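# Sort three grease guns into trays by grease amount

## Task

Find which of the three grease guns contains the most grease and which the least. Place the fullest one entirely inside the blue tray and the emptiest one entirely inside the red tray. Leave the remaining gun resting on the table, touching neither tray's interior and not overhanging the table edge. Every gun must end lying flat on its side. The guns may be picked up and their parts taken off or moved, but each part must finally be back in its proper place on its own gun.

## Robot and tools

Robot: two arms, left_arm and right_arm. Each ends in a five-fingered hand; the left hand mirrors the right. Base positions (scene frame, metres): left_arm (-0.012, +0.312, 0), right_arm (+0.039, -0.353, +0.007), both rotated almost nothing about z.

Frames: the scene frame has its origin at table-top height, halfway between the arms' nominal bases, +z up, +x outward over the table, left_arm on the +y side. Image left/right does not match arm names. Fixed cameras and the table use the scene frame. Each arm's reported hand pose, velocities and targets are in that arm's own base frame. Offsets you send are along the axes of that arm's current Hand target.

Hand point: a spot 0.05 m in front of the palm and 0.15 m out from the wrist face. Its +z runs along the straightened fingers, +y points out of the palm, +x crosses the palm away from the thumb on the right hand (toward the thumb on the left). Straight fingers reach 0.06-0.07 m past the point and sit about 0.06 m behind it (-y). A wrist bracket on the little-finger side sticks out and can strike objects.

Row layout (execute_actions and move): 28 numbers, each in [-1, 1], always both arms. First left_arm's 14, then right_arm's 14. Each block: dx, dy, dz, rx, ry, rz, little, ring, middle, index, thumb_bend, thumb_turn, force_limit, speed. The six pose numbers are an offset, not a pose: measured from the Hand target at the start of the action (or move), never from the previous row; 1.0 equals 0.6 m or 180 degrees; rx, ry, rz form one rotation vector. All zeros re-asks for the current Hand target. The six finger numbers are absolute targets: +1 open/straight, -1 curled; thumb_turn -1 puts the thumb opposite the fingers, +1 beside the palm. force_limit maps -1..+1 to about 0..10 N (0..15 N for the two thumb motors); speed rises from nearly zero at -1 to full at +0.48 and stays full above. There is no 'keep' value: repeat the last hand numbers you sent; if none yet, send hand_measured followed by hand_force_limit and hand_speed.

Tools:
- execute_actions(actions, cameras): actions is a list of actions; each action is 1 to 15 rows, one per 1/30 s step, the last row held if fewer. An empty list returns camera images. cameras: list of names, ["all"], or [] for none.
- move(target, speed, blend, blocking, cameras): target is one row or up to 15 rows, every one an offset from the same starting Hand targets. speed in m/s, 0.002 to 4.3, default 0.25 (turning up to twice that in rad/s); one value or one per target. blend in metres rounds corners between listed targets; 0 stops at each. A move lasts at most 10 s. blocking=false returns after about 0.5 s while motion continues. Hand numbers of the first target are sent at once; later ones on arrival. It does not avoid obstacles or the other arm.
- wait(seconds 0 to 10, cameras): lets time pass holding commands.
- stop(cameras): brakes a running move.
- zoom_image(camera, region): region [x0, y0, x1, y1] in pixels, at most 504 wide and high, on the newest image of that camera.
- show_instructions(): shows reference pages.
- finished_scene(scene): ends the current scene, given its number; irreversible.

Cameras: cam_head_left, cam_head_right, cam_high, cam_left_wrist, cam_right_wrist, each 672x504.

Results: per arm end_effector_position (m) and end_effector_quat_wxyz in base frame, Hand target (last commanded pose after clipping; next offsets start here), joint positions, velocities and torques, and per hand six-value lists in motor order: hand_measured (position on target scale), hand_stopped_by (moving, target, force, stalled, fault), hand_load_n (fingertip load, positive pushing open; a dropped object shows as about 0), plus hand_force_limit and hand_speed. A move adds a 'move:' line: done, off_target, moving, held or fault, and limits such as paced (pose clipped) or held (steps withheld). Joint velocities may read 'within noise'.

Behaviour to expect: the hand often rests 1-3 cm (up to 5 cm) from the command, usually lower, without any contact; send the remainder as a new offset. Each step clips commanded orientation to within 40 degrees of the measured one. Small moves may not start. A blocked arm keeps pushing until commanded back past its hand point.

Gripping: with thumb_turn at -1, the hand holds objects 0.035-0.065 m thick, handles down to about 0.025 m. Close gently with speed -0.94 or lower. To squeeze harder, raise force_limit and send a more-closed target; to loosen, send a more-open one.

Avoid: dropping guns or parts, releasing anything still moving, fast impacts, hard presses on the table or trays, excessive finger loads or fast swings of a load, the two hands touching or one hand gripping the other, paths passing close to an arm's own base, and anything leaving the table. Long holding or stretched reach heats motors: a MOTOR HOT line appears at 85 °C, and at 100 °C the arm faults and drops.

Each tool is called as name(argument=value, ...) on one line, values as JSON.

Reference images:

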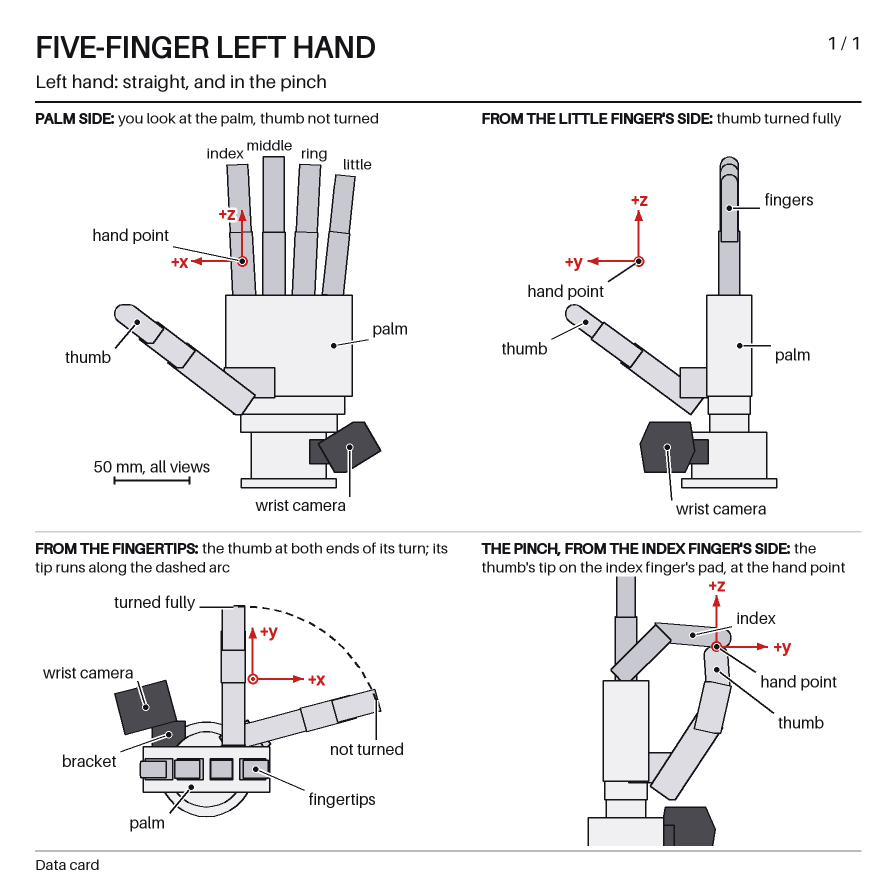

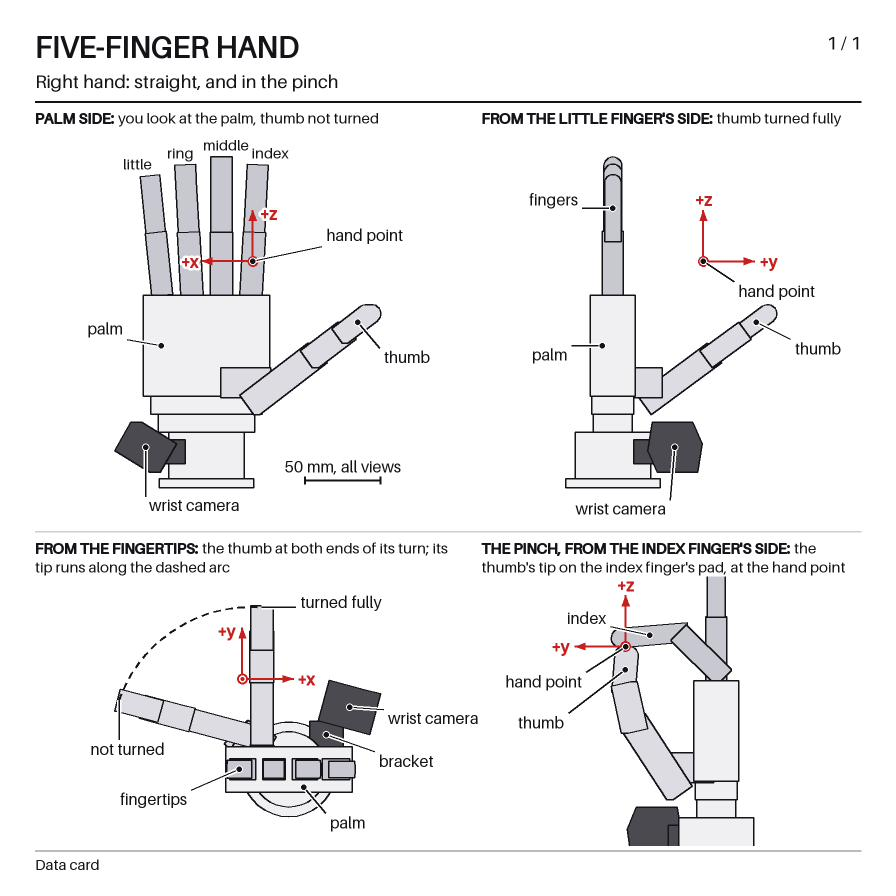

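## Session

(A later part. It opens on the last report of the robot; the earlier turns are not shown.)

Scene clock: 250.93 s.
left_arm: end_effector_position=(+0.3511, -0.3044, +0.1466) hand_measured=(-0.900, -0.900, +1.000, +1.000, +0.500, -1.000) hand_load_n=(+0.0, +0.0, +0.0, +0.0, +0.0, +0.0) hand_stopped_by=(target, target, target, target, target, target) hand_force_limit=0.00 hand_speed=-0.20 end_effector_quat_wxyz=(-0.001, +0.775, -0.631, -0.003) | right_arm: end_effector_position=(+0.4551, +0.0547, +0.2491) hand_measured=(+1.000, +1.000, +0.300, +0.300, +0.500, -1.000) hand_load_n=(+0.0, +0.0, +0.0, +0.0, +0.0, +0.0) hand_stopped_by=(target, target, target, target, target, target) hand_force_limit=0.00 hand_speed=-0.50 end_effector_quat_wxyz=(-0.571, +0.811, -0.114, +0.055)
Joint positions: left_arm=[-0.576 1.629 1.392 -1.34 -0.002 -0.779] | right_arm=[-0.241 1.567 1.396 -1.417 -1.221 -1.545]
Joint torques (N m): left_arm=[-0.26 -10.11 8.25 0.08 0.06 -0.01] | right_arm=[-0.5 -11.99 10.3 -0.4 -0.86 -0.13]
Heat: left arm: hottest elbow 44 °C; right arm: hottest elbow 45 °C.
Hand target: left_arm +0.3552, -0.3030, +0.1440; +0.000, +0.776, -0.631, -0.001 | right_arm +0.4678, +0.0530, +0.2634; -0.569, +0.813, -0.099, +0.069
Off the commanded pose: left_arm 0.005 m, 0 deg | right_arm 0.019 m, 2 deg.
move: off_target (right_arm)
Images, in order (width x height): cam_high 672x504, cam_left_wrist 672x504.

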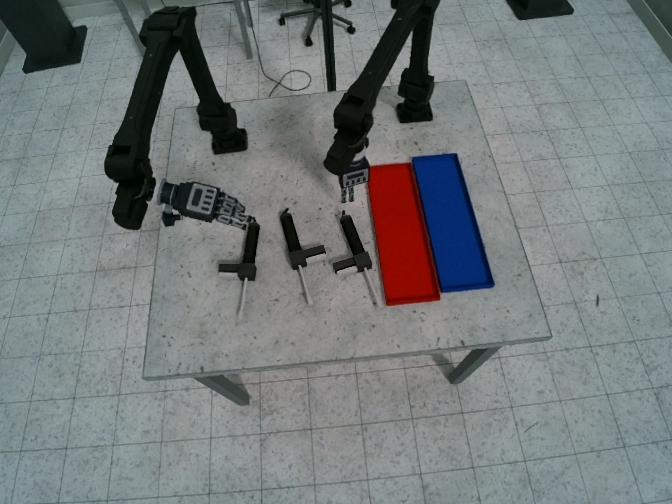

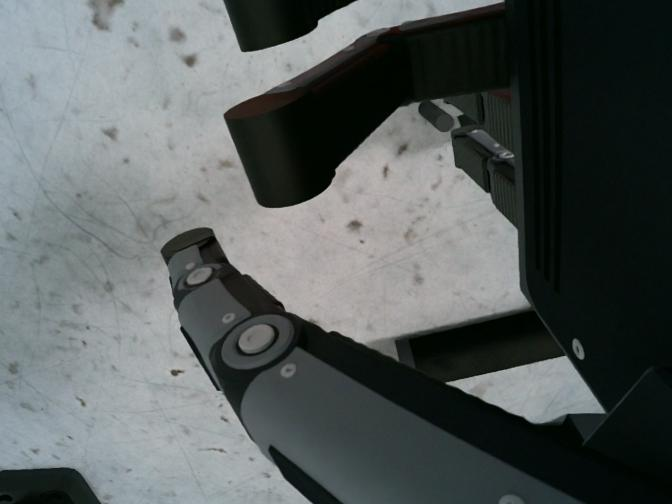

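move(target=[0,0,0.0417,0,0,0,-0.9,-0.9,1,1,0.5,-1,0,-0.2,0,0,0,0,0,0,1,1,0.3,0.3,0.5,-1,0,-0.5], speed=0.12, cameras=["cam_left_wrist","cam_high"])

zoom_image(camera="cam_high", region=[320, 160, 400, 240])

zoom_image(camera="cam_left_wrist", region=[380, 60, 540, 220])

Scene clock: 252.40 s.
left_arm: end_effector_position=(+0.3516, -0.3047, +0.1227) hand_measured=(-0.900, -0.900, +1.000, +1.000, +0.500, -1.000) hand_load_n=(+0.0, +0.0, +0.0, +0.0, -0.5, +0.0) hand_stopped_by=(target, target, target, target, target, target) hand_force_limit=0.00 hand_speed=-0.20 end_effector_quat_wxyz=(-0.001, +0.775, -0.631, -0.002) | right_arm: end_effector_position=(+0.4551, +0.0547, +0.2491) hand_measured=(+1.000, +1.000, +0.300, +0.300, +0.500, -1.000) hand_load_n=(+0.0, +0.0, +0.0, +0.0, +0.0, +0.0) hand_stopped_by=(target, target, target, target, target, target) hand_force_limit=0.00 hand_speed=-0.50 end_effector_quat_wxyz=(-0.571, +0.811, -0.114, +0.055)
Joint positions: left_arm=[-0.576 1.645 1.347 -1.277 -0.002 -0.779] | right_arm=[-0.241 1.567 1.396 -1.417 -1.221 -1.545]
Joint torques (N m): left_arm=[0.15 -9.82 7.98 0.28 0.06 -0.04] | right_arm=[-0.5 -11.99 10.32 -0.42 -0.86 -0.14]
Heat: left arm: hottest elbow 44 °C; right arm: hottest elbow 45 °C.
Hand target: left_arm +0.3552, -0.3030, +0.1190; +0.000, +0.776, -0.631, -0.001 | right_arm +0.4678, +0.0530, +0.2634; -0.569, +0.813, -0.099, +0.069
Off the commanded pose: left_arm 0.005 m, 0 deg | right_arm 0.019 m, 2 deg.
move: off_target (right_arm)
Images, in order (width x height): cam_high 672x504, cam_left_wrist 672x504.

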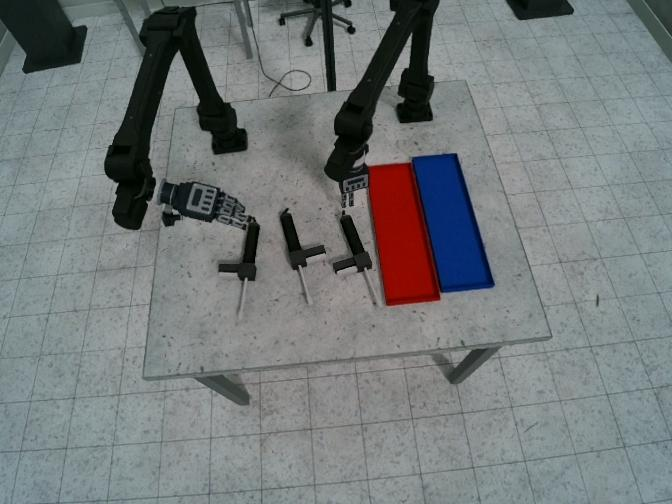

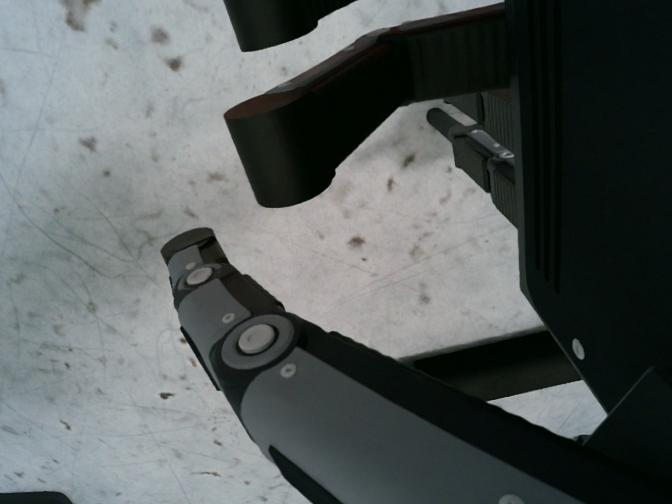

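Scaled by 6.300.

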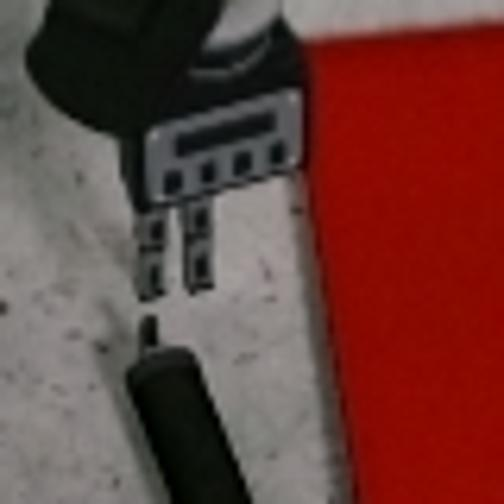

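Scaled by 3.150.

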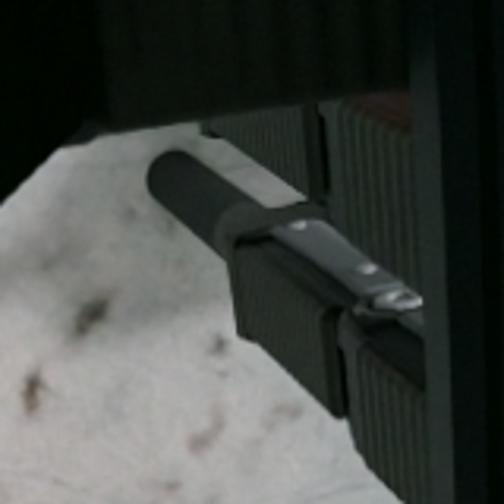

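move(target=[0,-0.03,0.01,0,0,0,-0.9,-0.9,1,1,0.5,-1,0,-0.2,0,0,0,0,0,0,1,1,0.3,0.3,0.5,-1,0,-0.5], speed=0.12, cameras=["cam_left_wrist","cam_high"])

zoom_image(camera="cam_high", region=[320, 160, 400, 240])

zoom_image(camera="cam_left_wrist", region=[380, 60, 540, 220])

Scene clock: 253.63 s.
left_arm: end_effector_position=(+0.3599, -0.2945, +0.1064) hand_measured=(-0.900, -0.900, +1.000, +1.000, +0.500, -1.000) hand_load_n=(+0.0, +0.0, +0.0, +0.0, +0.0, +0.0) hand_stopped_by=(target, target, target, target, target, target) hand_force_limit=0.00 hand_speed=-0.20 end_effector_quat_wxyz=(+0.001, +0.778, -0.628, -0.017) | right_arm: end_effector_position=(+0.4551, +0.0547, +0.2491) hand_measured=(+1.000, +1.000, +0.300, +0.300, +0.500, -1.000) hand_load_n=(+0.0, +0.0, +0.0, +0.0, +0.0, +0.0) hand_stopped_by=(target, target, target, target, target, target) hand_force_limit=0.00 hand_speed=-0.50 end_effector_quat_wxyz=(-0.571, +0.811, -0.114, +0.055)
Joint positions: left_arm=[-0.548 1.682 1.347 -1.27 -0.002 -0.76] | right_arm=[-0.241 1.567 1.396 -1.417 -1.221 -1.545]
Joint torques (N m): left_arm=[-0.62 -10.4 10.58 0.05 0.07 0.04] | right_arm=[-0.5 -11.99 10.3 -0.39 -0.86 -0.13]
Heat: left arm: hottest elbow 44 °C; right arm: hottest elbow 45 °C.
Hand target: left_arm +0.3728, -0.2994, +0.1130; +0.000, +0.776, -0.631, -0.001 | right_arm +0.4678, +0.0530, +0.2634; -0.569, +0.813, -0.099, +0.069
Off the commanded pose: left_arm 0.015 m, 2 deg | right_arm 0.019 m, 2 deg.
move: off_target (left_arm, right_arm)
Images, in order (width x height): cam_high 672x504, cam_left_wrist 672x504.

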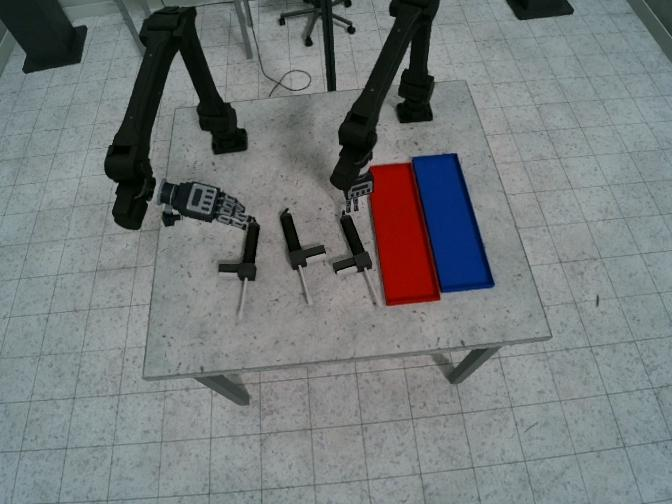

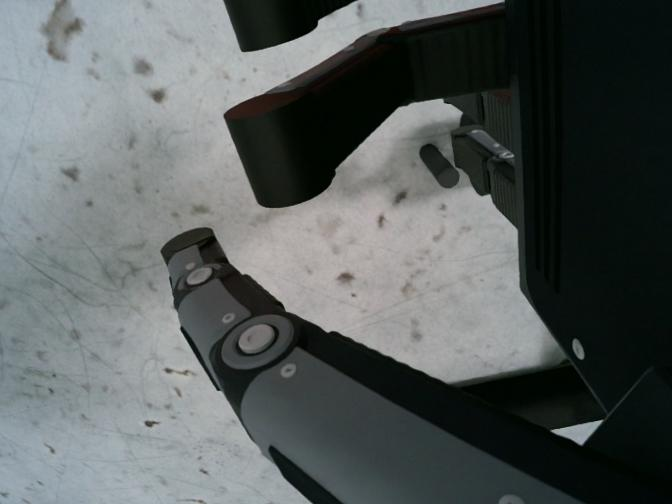

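Scaled by 6.300.

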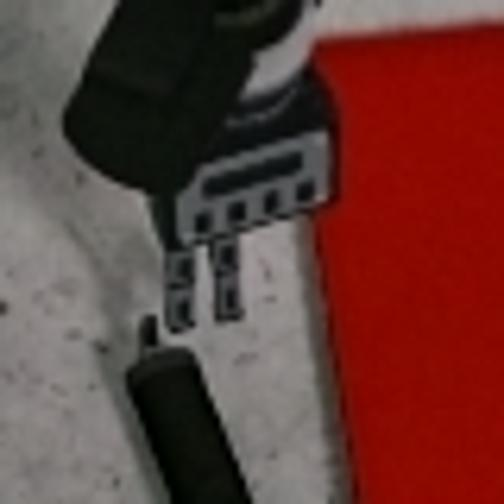

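Scaled by 3.150.

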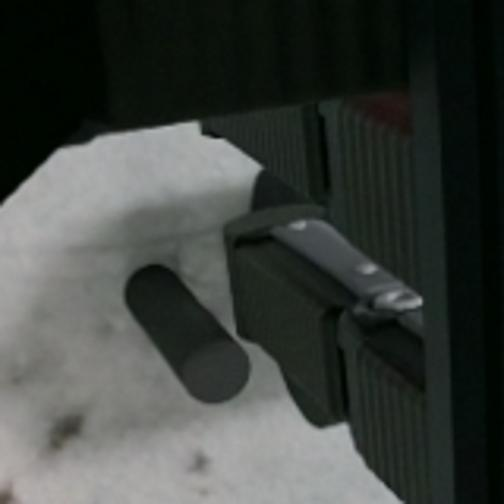

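move(target=[[0.0223,-0.0042,-0.045,0,0,0,-0.9,-0.9,1,1,0.5,-1,0,-0.2,0,0,0,0,0,0,1,1,0.3,0.3,0.5,-1,0,-0.5],[0.0223,-0.0042,-0.0083,0,0,0,-0.9,-0.9,1,1,0.5,-1,0,-0.2,0,0,0,0,0,0,1,1,0.3,0.3,0.5,-1,0,-0.5]], speed=0.12, cameras=["cam_left_wrist","cam_high"])

zoom_image(camera="cam_high", region=[320, 160, 400, 240])

zoom_image(camera="cam_left_wrist", region=[380, 60, 540, 220])

Scene clock: 255.77 s.
left_arm: end_effector_position=(+0.3752, -0.3053, +0.1186) hand_measured=(-0.900, -0.900, +1.000, +1.000, +0.500, -1.000) hand_load_n=(+0.0, +0.0, +0.0, +0.0, +0.0, +0.0) hand_stopped_by=(target, target, target, target, target, target) hand_force_limit=0.00 hand_speed=-0.20 end_effector_quat_wxyz=(+0.000, +0.777, -0.630, -0.007) | right_arm: end_effector_position=(+0.4551, +0.0547, +0.2491) hand_measured=(+1.000, +1.000, +0.300, +0.300, +0.500, -1.000) hand_load_n=(+0.0, +0.0, +0.5, +0.0, +0.0, +0.0) hand_stopped_by=(target, target, target, target, target, target) hand_force_limit=0.00 hand_speed=-0.50 end_effector_quat_wxyz=(-0.571, +0.811, -0.114, +0.055)
Joint positions: left_arm=[-0.551 1.705 1.413 -1.292 -0.002 -0.759] | right_arm=[-0.241 1.567 1.396 -1.417 -1.221 -1.545]
Joint torques (N m): left_arm=[-1.2 -10.81 8.94 0.16 0.08 -0.16] | right_arm=[-0.44 -11.99 10.3 -0.42 -0.87 -0.13]
Heat: left arm: hottest elbow 43 °C; right arm: hottest elbow 45 °C.
Hand target: left_arm +0.3781, -0.3119, +0.1181; +0.000, +0.776, -0.631, -0.001 | right_arm +0.4678, +0.0530, +0.2634; -0.569, +0.813, -0.099, +0.069
Off the commanded pose: left_arm 0.007 m, 1 deg | right_arm 0.019 m, 2 deg.
move: off_target (right_arm)
Images, in order (width x height): cam_high 672x504, cam_left_wrist 672x504.

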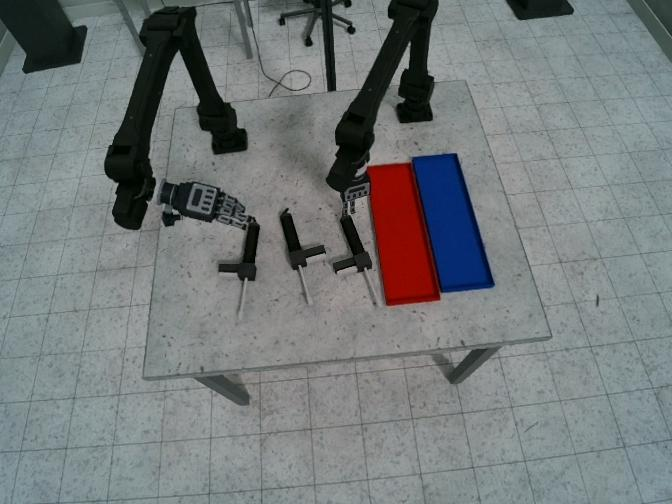

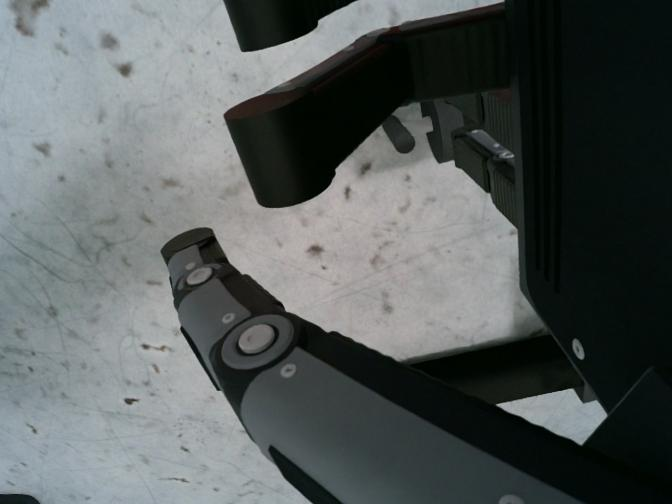

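Scaled by 6.300.

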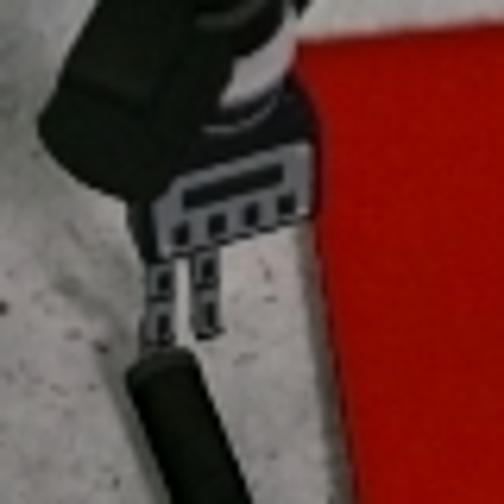

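Scaled by 3.150.

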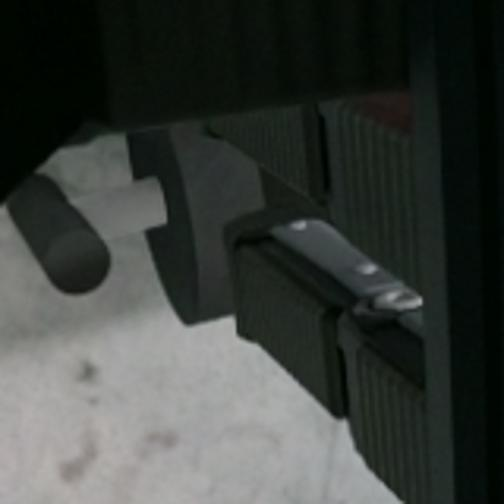

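move(target=[[0.0083,0.0095,-0.03,0,0,0,-0.9,-0.9,1,1,0.5,-1,0,-0.2,0,0,0,0,0,0,1,1,0.3,0.3,0.5,-1,0,-0.5],[0.0083,0.0095,0.008,0,0,0,-0.9,-0.9,1,1,0.5,-1,0,-0.2,0,0,0,0,0,0,1,1,0.3,0.3,0.5,-1,0,-0.5]], speed=0.12, cameras=["cam_left_wrist","cam_high"])

zoom_image(camera="cam_high", region=[320, 160, 400, 240])

zoom_image(camera="cam_left_wrist", region=[380, 60, 540, 220])

Scene clock: 257.63 s.
left_arm: end_effector_position=(+0.3736, -0.3135, +0.1183) hand_measured=(-0.900, -0.900, +1.000, +1.000, +0.500, -1.000) hand_load_n=(+0.5, +0.0, +0.0, +0.0, -0.5, +0.0) hand_stopped_by=(target, target, target, target, target, target) hand_force_limit=0.00 hand_speed=-0.20 end_effector_quat_wxyz=(-0.001, +0.775, -0.632, -0.001) | right_arm: end_effector_position=(+0.4551, +0.0547, +0.2491) hand_measured=(+1.000, +1.000, +0.300, +0.300, +0.500, -1.000) hand_load_n=(+0.0, +0.0, +0.0, +0.0, +0.0, +0.0) hand_stopped_by=(target, target, target, target, target, target) hand_force_limit=0.00 hand_speed=-0.50 end_effector_quat_wxyz=(-0.571, +0.811, -0.114, +0.055)
Joint positions: left_arm=[-0.566 1.705 1.413 -1.28 -0.002 -0.769] | right_arm=[-0.241 1.567 1.396 -1.417 -1.221 -1.545]
Joint torques (N m): left_arm=[-1.26 -10.46 8.02 0.31 0.08 -0.17] | right_arm=[-0.44 -12.04 10.29 -0.42 -0.86 -0.13]
Heat: left arm: hottest elbow 43 °C; right arm: hottest elbow 46 °C.
Hand target: left_arm +0.3735, -0.3179, +0.1132; +0.000, +0.776, -0.631, -0.001 | right_arm +0.4678, +0.0530, +0.2634; -0.569, +0.813, -0.099, +0.069
Off the commanded pose: left_arm 0.007 m, 0 deg | right_arm 0.019 m, 2 deg.
move: off_target (right_arm)
Images, in order (width x height): cam_high 672x504, cam_left_wrist 672x504.

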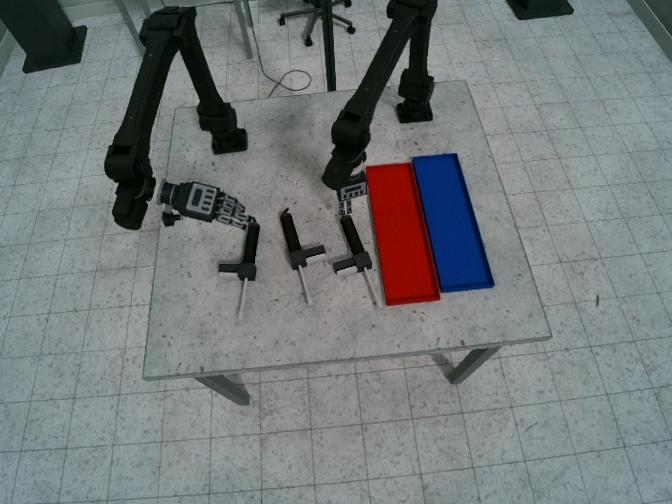

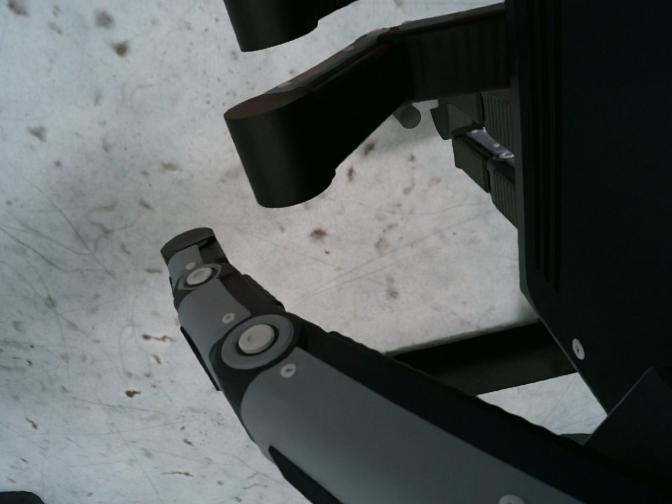

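Scaled by 6.300.

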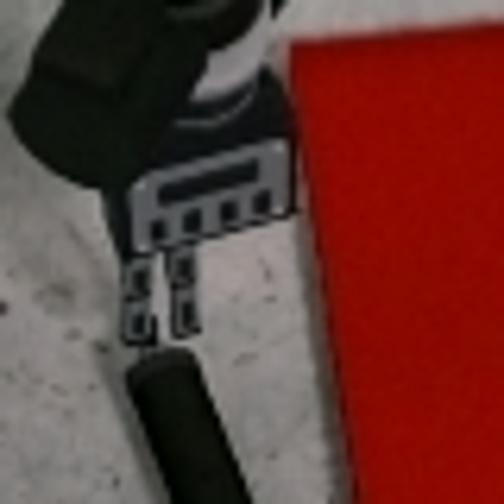

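Scaled by 3.150.

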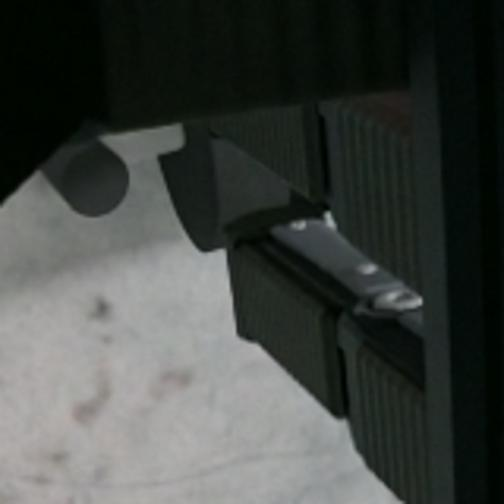

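move(target=[[-0.01,0.0045,-0.02,0,0,0,-0.9,-0.9,1,1,0.5,-1,0,-0.2,0,0,0,0,0,0,1,1,0.3,0.3,0.5,-1,0,-0.5],[-0.01,0.0045,0.02,0,0,0,-0.9,-0.9,1,1,0.5,-1,0,-0.2,0,0,0,0,0,0,1,1,0.3,0.3,0.5,-1,0,-0.5]], speed=0.12, cameras=["cam_left_wrist","cam_high"])

zoom_image(camera="cam_high", region=[320, 160, 400, 240])

zoom_image(camera="cam_left_wrist", region=[380, 60, 540, 220])

Scene clock: 259.37 s.
left_arm: end_effector_position=(+0.3688, -0.3104, +0.1043) hand_measured=(-0.900, -0.900, +1.000, +1.000, +0.500, -1.000) hand_load_n=(+0.0, +0.0, +0.0, +0.0, +0.0, +0.0) hand_stopped_by=(target, target, target, target, target, target) hand_force_limit=0.00 hand_speed=-0.20 end_effector_quat_wxyz=(-0.001, +0.775, -0.632, -0.003) | right_arm: end_effector_position=(+0.4551, +0.0547, +0.2491) hand_measured=(+1.000, +1.000, +0.300, +0.300, +0.500, -1.000) hand_load_n=(-0.5, +0.0, +0.0, +0.0, +0.0, +0.0) hand_stopped_by=(target, target, target, target, target, target) hand_force_limit=0.00 hand_speed=-0.50 end_effector_quat_wxyz=(-0.571, +0.811, -0.114, +0.055)
Joint positions: left_arm=[-0.566 1.705 1.374 -1.245 -0.002 -0.769] | right_arm=[-0.241 1.567 1.396 -1.417 -1.221 -1.545]
Joint torques (N m): left_arm=[-0.97 -10.7 7.8 0.14 0.09 -0.12] | right_arm=[-0.56 -11.99 10.32 -0.4 -0.86 -0.13]
Heat: left arm: hottest elbow 43 °C; right arm: hottest elbow 46 °C.
Hand target: left_arm +0.3696, -0.3125, +0.1012; +0.000, +0.776, -0.631, -0.001 | right_arm +0.4678, +0.0530, +0.2634; -0.569, +0.813, -0.099, +0.069
Off the commanded pose: left_arm 0.004 m, 0 deg | right_arm 0.019 m, 2 deg.
move: off_target (right_arm)
Images, in order (width x height): cam_high 672x504, cam_left_wrist 672x504.

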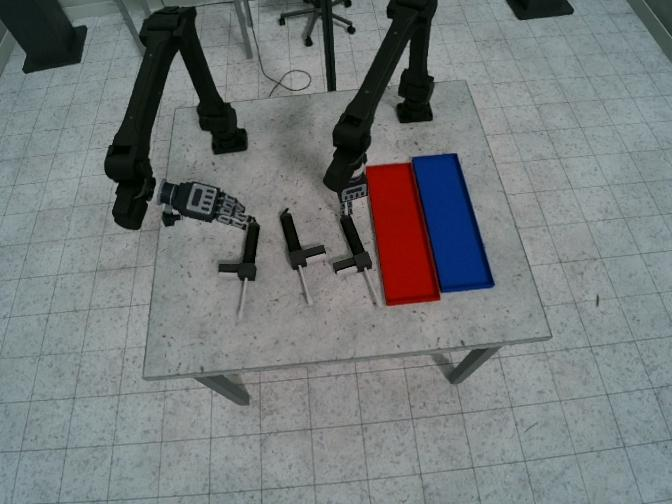

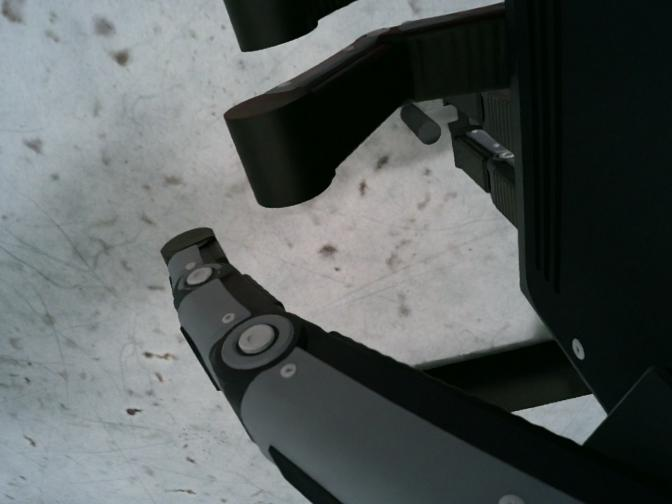

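Scaled by 6.300.

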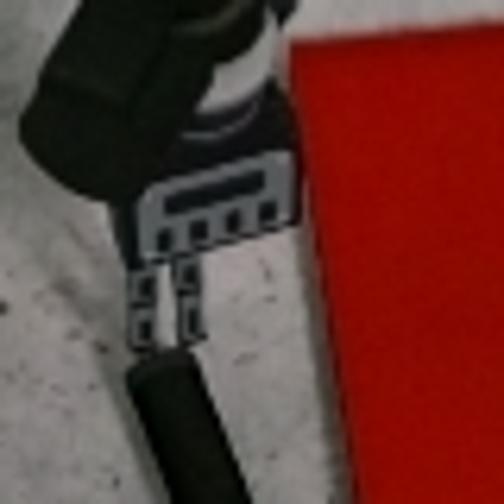

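Scaled by 3.150.

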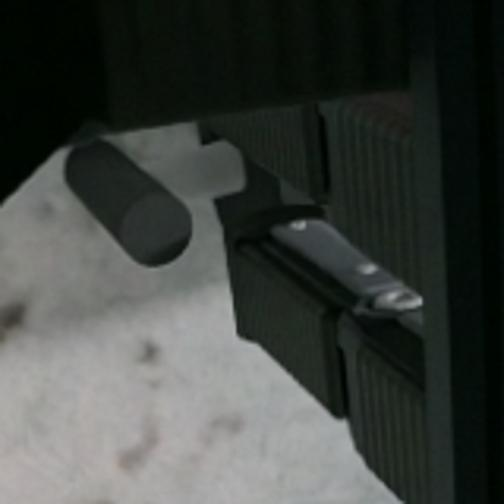

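move(target=[[-0.006,0.006,0.02,0,0,0,-0.9,-0.9,1,1,0.5,-1,0,-0.2,0,0,0,0,0,0,1,1,0.3,0.3,0.5,-1,0,-0.5]], speed=0.12, cameras=["cam_left_wrist","cam_high"])

zoom_image(camera="cam_high", region=[320, 160, 400, 240])

zoom_image(camera="cam_left_wrist", region=[380, 60, 540, 220])

Scene clock: 260.47 s.
left_arm: end_effector_position=(+0.3661, -0.3090, +0.0946) hand_measured=(-0.900, -0.900, +1.000, +1.000, +0.500, -1.000) hand_load_n=(+0.0, +0.5, -3.5, +0.5, +0.0, +0.5) hand_stopped_by=(target, target, target, target, target, target) hand_force_limit=0.00 hand_speed=-0.20 end_effector_quat_wxyz=(+0.000, +0.775, -0.632, -0.002) | right_arm: end_effector_position=(+0.4551, +0.0547, +0.2491) hand_measured=(+1.000, +1.000, +0.300, +0.300, +0.500, -1.000) hand_load_n=(+0.0, +0.0, +0.0, +0.0, +0.0, +0.0) hand_stopped_by=(target, target, target, target, target, target) hand_force_limit=0.00 hand_speed=-0.50 end_effector_quat_wxyz=(-0.571, +0.811, -0.114, +0.055)
Joint positions: left_arm=[-0.566 1.705 1.346 -1.215 -0.001 -0.769] | right_arm=[-0.241 1.567 1.396 -1.417 -1.221 -1.545]
Joint torques (N m): left_arm=[-0.79 -10.87 6.97 0.28 0.02 -0.15] | right_arm=[-0.5 -11.99 10.29 -0.42 -0.86 -0.13]
Heat: left arm: hottest elbow 43 °C; right arm: hottest elbow 46 °C.
Hand target: left_arm +0.3653, -0.3098, +0.0891; +0.000, +0.776, -0.631, -0.001 | right_arm +0.4678, +0.0530, +0.2634; -0.569, +0.813, -0.099, +0.069
Off the commanded pose: left_arm 0.006 m, 0 deg | right_arm 0.019 m, 2 deg.
move: off_target (right_arm)
Images, in order (width x height): cam_high 672x504, cam_left_wrist 672x504.

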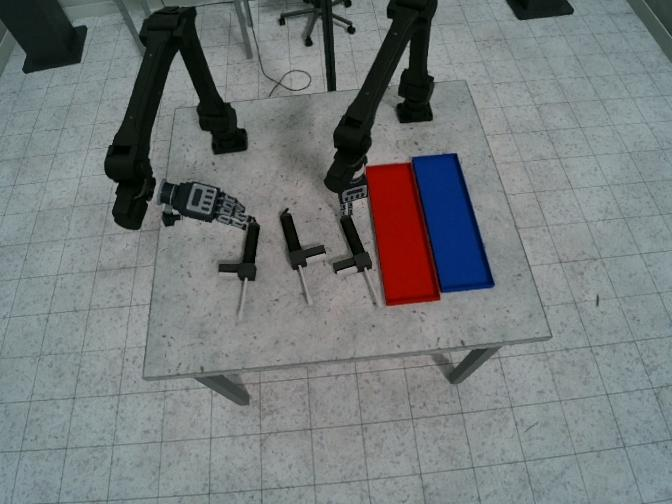

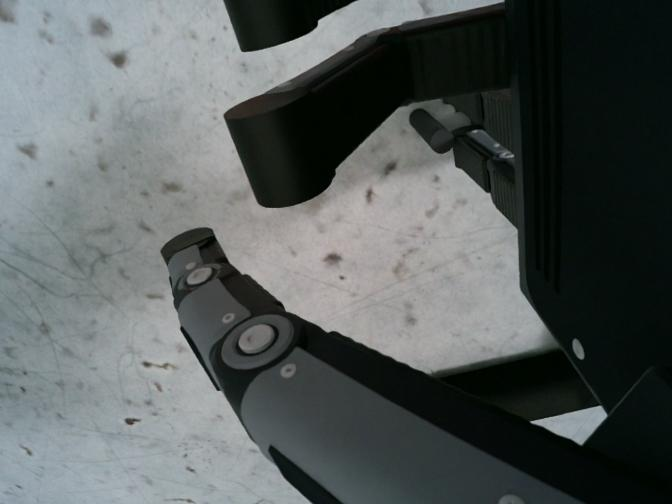

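Scaled by 6.300.

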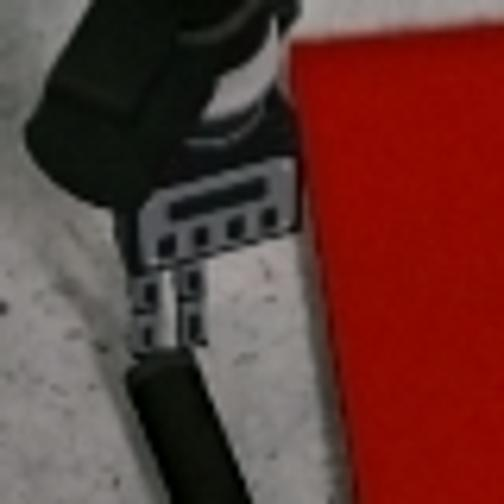

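Scaled by 3.150.

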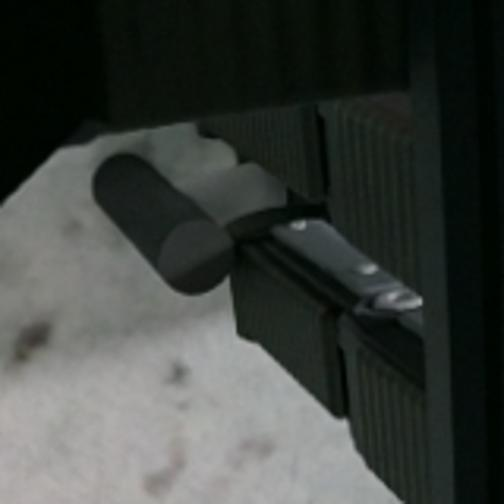

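move(target=[[0,0.05,0.005,0,0,0,-0.9,-0.9,1,1,0.5,-1,0,-0.2,0,0,0,0,0,0,1,1,0.3,0.3,0.5,-1,0,-0.5]], speed=0.08, cameras=["cam_left_wrist","cam_high"])

zoom_image(camera="cam_high", region=[320, 160, 400, 240])

zoom_image(camera="cam_left_wrist", region=[380, 60, 540, 220])

Scene clock: 261.67 s.
left_arm: end_effector_position=(+0.3455, -0.3124, +0.0887) hand_measured=(-0.900, -0.900, +1.000, +1.000, +0.500, -1.000) hand_load_n=(+0.5, +0.0, -1.0, +0.5, +0.0, +0.0) hand_stopped_by=(target, target, target, target, target, target) hand_force_limit=0.00 hand_speed=-0.20 end_effector_quat_wxyz=(-0.004, +0.779, -0.627, +0.003) | right_arm: end_effector_position=(+0.4551, +0.0547, +0.2491) hand_measured=(+1.000, +1.000, +0.300, +0.300, +0.500, -1.000) hand_load_n=(+0.0, +0.0, -0.5, +0.0, +0.0, +0.0) hand_stopped_by=(target, target, target, target, target, target) hand_force_limit=0.00 hand_speed=-0.50 end_effector_quat_wxyz=(-0.571, +0.811, -0.114, +0.055)
Joint positions: left_arm=[-0.598 1.664 1.278 -1.178 -0.008 -0.813] | right_arm=[-0.241 1.567 1.396 -1.417 -1.221 -1.545]
Joint torques (N m): left_arm=[-1.96 -10.93 6.67 -0.1 0.32 -0.16] | right_arm=[-0.5 -11.99 10.29 -0.4 -0.86 -0.13]
Heat: left arm: hottest elbow 42 °C; right arm: hottest elbow 46 °C.
Hand target: left_arm +0.3359, -0.3161, +0.0862; +0.000, +0.776, -0.631, -0.001 | right_arm +0.4678, +0.0530, +0.2634; -0.569, +0.813, -0.099, +0.069
Off the commanded pose: left_arm 0.011 m, 1 deg | right_arm 0.019 m, 2 deg.
move: off_target (left_arm, right_arm)
Images, in order (width x height): cam_high 672x504, cam_left_wrist 672x504.

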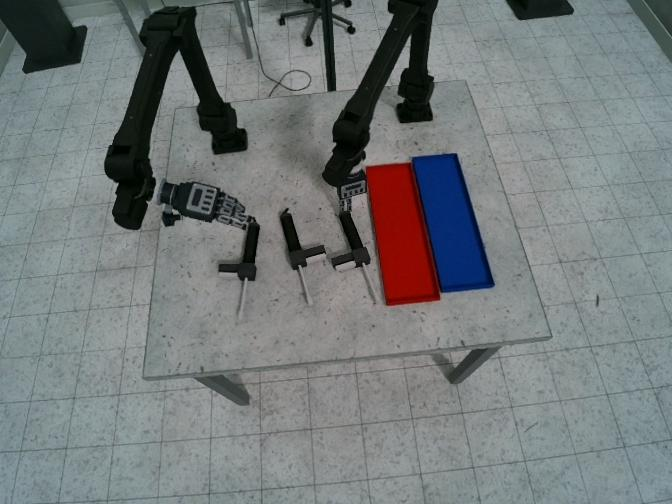

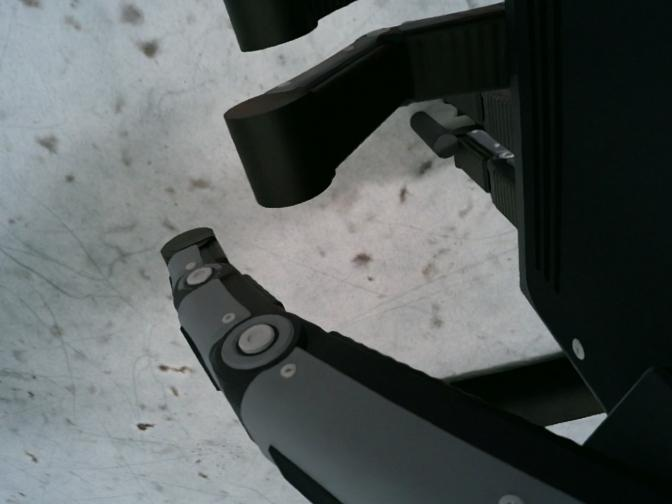

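Scaled by 6.300.

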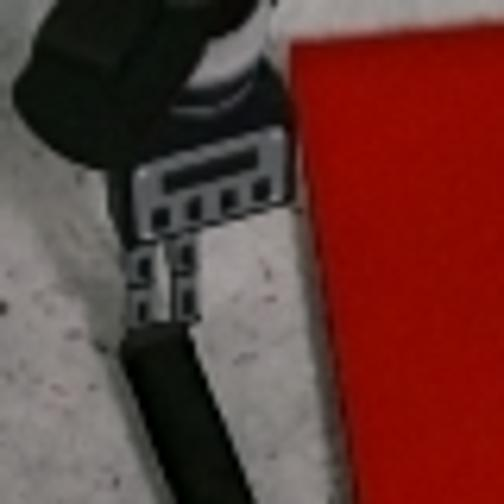

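Scaled by 3.150.

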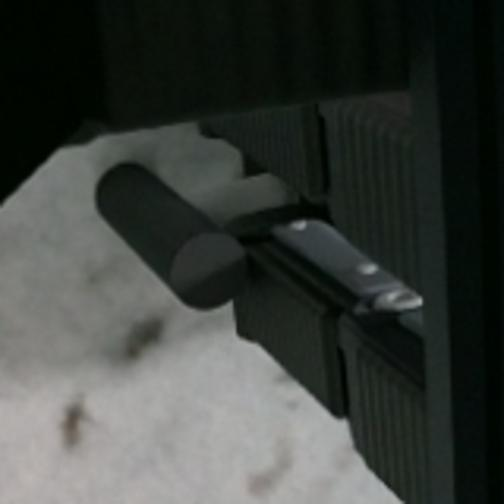

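zoom_image(camera="cam_high", region=[310, 190, 410, 310])

Scaled by 4.200.

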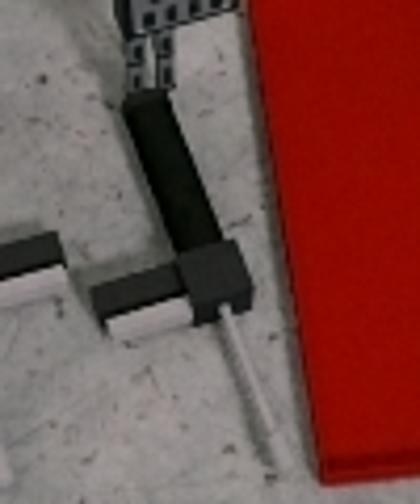

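move(target=[[0,0,0,0,0,0,-0.9,-0.9,1,1,0.5,-1,0,-0.2,-0.1232,-0.178,0.4893,0,-0.1138,-0.0414,1,1,0.3,0.3,0.5,-1,0,-0.5],[0,0,0,0,0,0,-0.9,-0.9,1,1,0.5,-1,0,-0.2,-0.1232,0.0467,0.571,0,-0.1138,-0.0414,1,1,0.3,0.3,0.5,-1,0,-0.5],[0,0,0,0,0,0,-0.9,-0.9,1,1,0.5,-1,0,-0.2,-0.1232,0.1407,0.6052,0,-0.1138,-0.0414,1,1,0.3,0.3,0.5,-1,0,-0.5]], speed=[0.25,0.2,0.1], cameras=["cam_right_wrist","cam_high","cam_left_wrist"])

Scene clock: 264.03 s.
left_arm: end_effector_position=(+0.3456, -0.3124, +0.0887) hand_measured=(-0.900, -0.900, +1.000, +1.000, +0.500, -1.000) hand_load_n=(+0.0, +0.0, -1.0, +0.0, +0.0, +0.0) hand_stopped_by=(target, target, target, target, target, target) hand_force_limit=0.00 hand_speed=-0.20 end_effector_quat_wxyz=(-0.004, +0.779, -0.627, +0.003) | right_arm: end_effector_position=(+0.4534, +0.2449, +0.2535) hand_measured=(+1.000, +1.000, +0.300, +0.300, +0.500, -1.000) hand_load_n=(+0.0, +0.0, +0.0, +0.0, +0.0, +0.0) hand_stopped_by=(target, target, target, target, target, target) hand_force_limit=0.00 hand_speed=-0.50 end_effector_quat_wxyz=(-0.573, +0.820, +0.014, -0.008)
Joint positions: left_arm=[-0.598 1.664 1.278 -1.178 -0.008 -0.813] | right_arm=[0.172 1.579 1.415 -1.04 -1.193 -1.183]
Joint torques (N m): left_arm=[-1.96 -10.87 6.57 -0.23 0.32 -0.16] | right_arm=[-0.79 -14.1 6.68 0.13 -0.83 -0.14]
Heat: left arm: hottest elbow 42 °C; right arm: hottest elbow 46 °C.
Hand target: left_arm +0.3359, -0.3161, +0.0862; +0.000, +0.776, -0.631, -0.001 | right_arm +0.4496, +0.2440, +0.2533; -0.572, +0.820, +0.015, -0.010 (not the last commanded pose)
Off the commanded pose: left_arm 0.011 m, 1 deg | right_arm 0.233 m, 6 deg.
move: held (right_arm; a check stopped the path), off_target (left_arm); path passed 0 of 3 targets; limits=held
pose unreachable (right arm): on one or more control steps of this call, first in action 0 (counted from 0), this arm could not follow its commanded pose, so it was not sent that pose on those steps. It may still have moved: this result reports where it is.
cause: moving toward the commanded pose would bring a part of the arm too close to another arm (a part of this arm just beyond joint 6 (wrist roll) and a part of the left arm just beyond its joint 4 (wrist pitch), 26 mm apart when this arm was first held).
Images, in order (width x height): cam_high 672x504, cam_left_wrist 672x504, cam_right_wrist 672x504.

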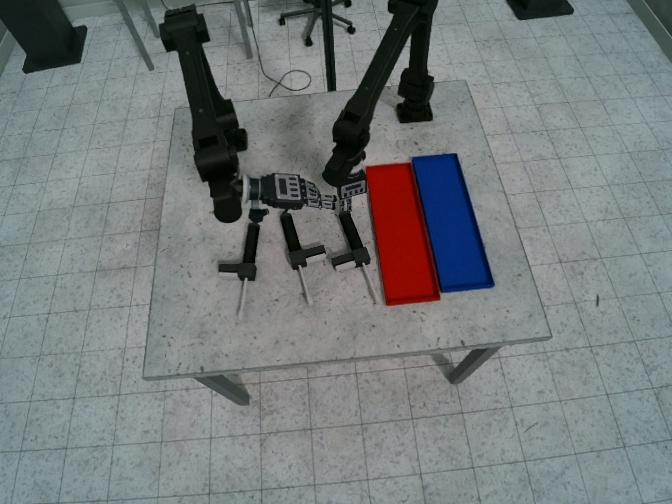

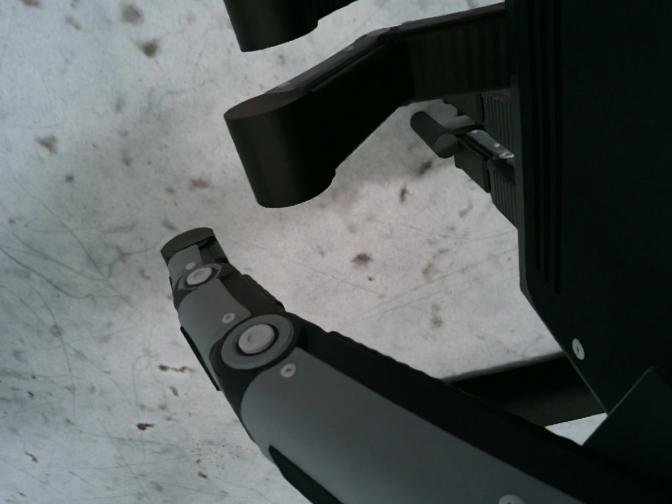

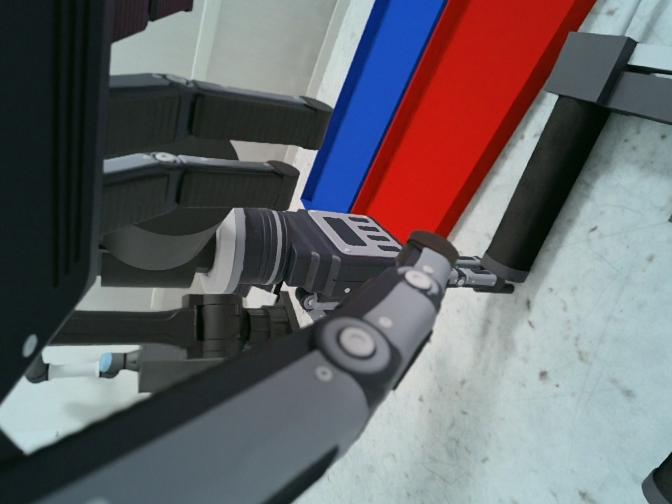

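move(target=[[0,0,0,0,0,0,-0.9,-0.9,1,1,0.5,-1,0,-0.2,0.1838,-0.0087,-0.0102,0,-0.0303,-0.011,1,1,0.3,0.3,0.5,-1,0,-0.5],[0,0,0,0,0,0,-0.9,-0.9,1,1,0.5,-1,0,-0.2,0.1917,0.0108,0.2282,0,-0.0303,-0.011,1,1,0.3,0.3,0.5,-1,0,-0.5],[0,0,0,0,0,0,-0.9,-0.9,1,1,0.5,-1,0,-0.2,0.175,0.1358,0.2747,0,-0.0303,-0.011,1,1,0.3,0.3,0.5,-1,0,-0.5],[0,0,0,0,0,0,-0.9,-0.9,1,1,0.5,-1,0,-0.2,0.0435,0.1653,0.2907,0,-0.0303,-0.011,1,1,0.3,0.3,0.5,-1,0,-0.5]], speed=0.2, blend=[0.02,0.02,0.02,0], cameras=["cam_right_wrist","cam_high"])

Scene clock: 267.60 s.
left_arm: end_effector_position=(+0.3456, -0.3124, +0.0887) hand_measured=(-0.900, -0.900, +1.000, +1.000, +0.500, -1.000) hand_load_n=(+0.0, +0.0, -1.0, +0.0, +0.0, +0.0) hand_stopped_by=(target, target, target, target, target, target) hand_force_limit=0.00 hand_speed=-0.20 end_effector_quat_wxyz=(-0.004, +0.779, -0.627, +0.003) | right_arm: end_effector_position=(+0.4729, +0.3760, +0.1041) hand_measured=(+1.000, +1.000, +0.300, +0.300, +0.500, -1.000) hand_load_n=(+0.0, +0.0, +0.5, +0.0, +0.0, +0.0) hand_stopped_by=(target, target, target, target, target, target) hand_force_limit=0.00 hand_speed=-0.50 end_effector_quat_wxyz=(-0.572, +0.817, +0.062, -0.038)
Joint positions: left_arm=[-0.598 1.664 1.278 -1.178 -0.008 -0.813] | right_arm=[0.397 1.858 1.349 -0.456 -1.14 -0.93]
Joint torques (N m): left_arm=[-1.9 -10.7 6.63 -0.2 0.3 -0.12] | right_arm=[-0.79 -17.14 5.72 1.43 -0.52 0.11]
Heat: left arm: hottest elbow 41 °C; right arm: hottest elbow 46 °C.
Hand target: left_arm +0.3359, -0.3161, +0.0862; +0.000, +0.776, -0.631, -0.001 | right_arm +0.4713, +0.3745, +0.1001; -0.571, +0.818, +0.057, -0.039
Off the commanded pose: left_arm 0.011 m, 1 deg | right_arm 0.005 m, 1 deg.
move: off_target (left_arm)
Images, in order (width x height): cam_high 672x504, cam_right_wrist 672x504.

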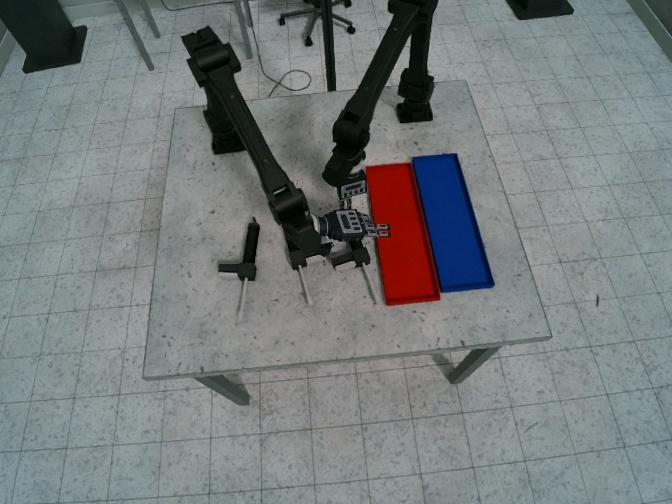

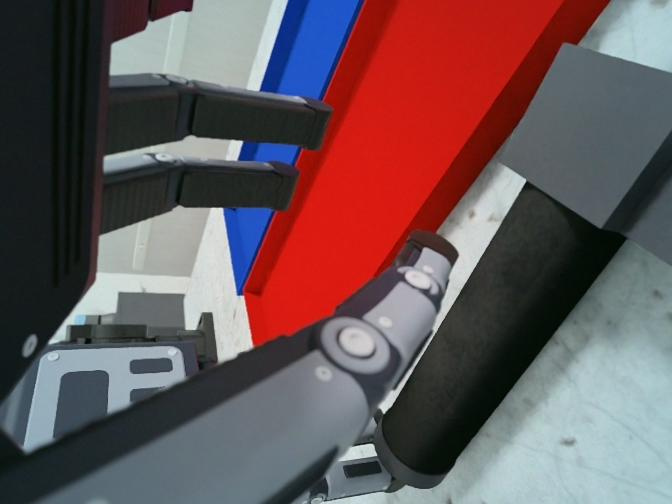

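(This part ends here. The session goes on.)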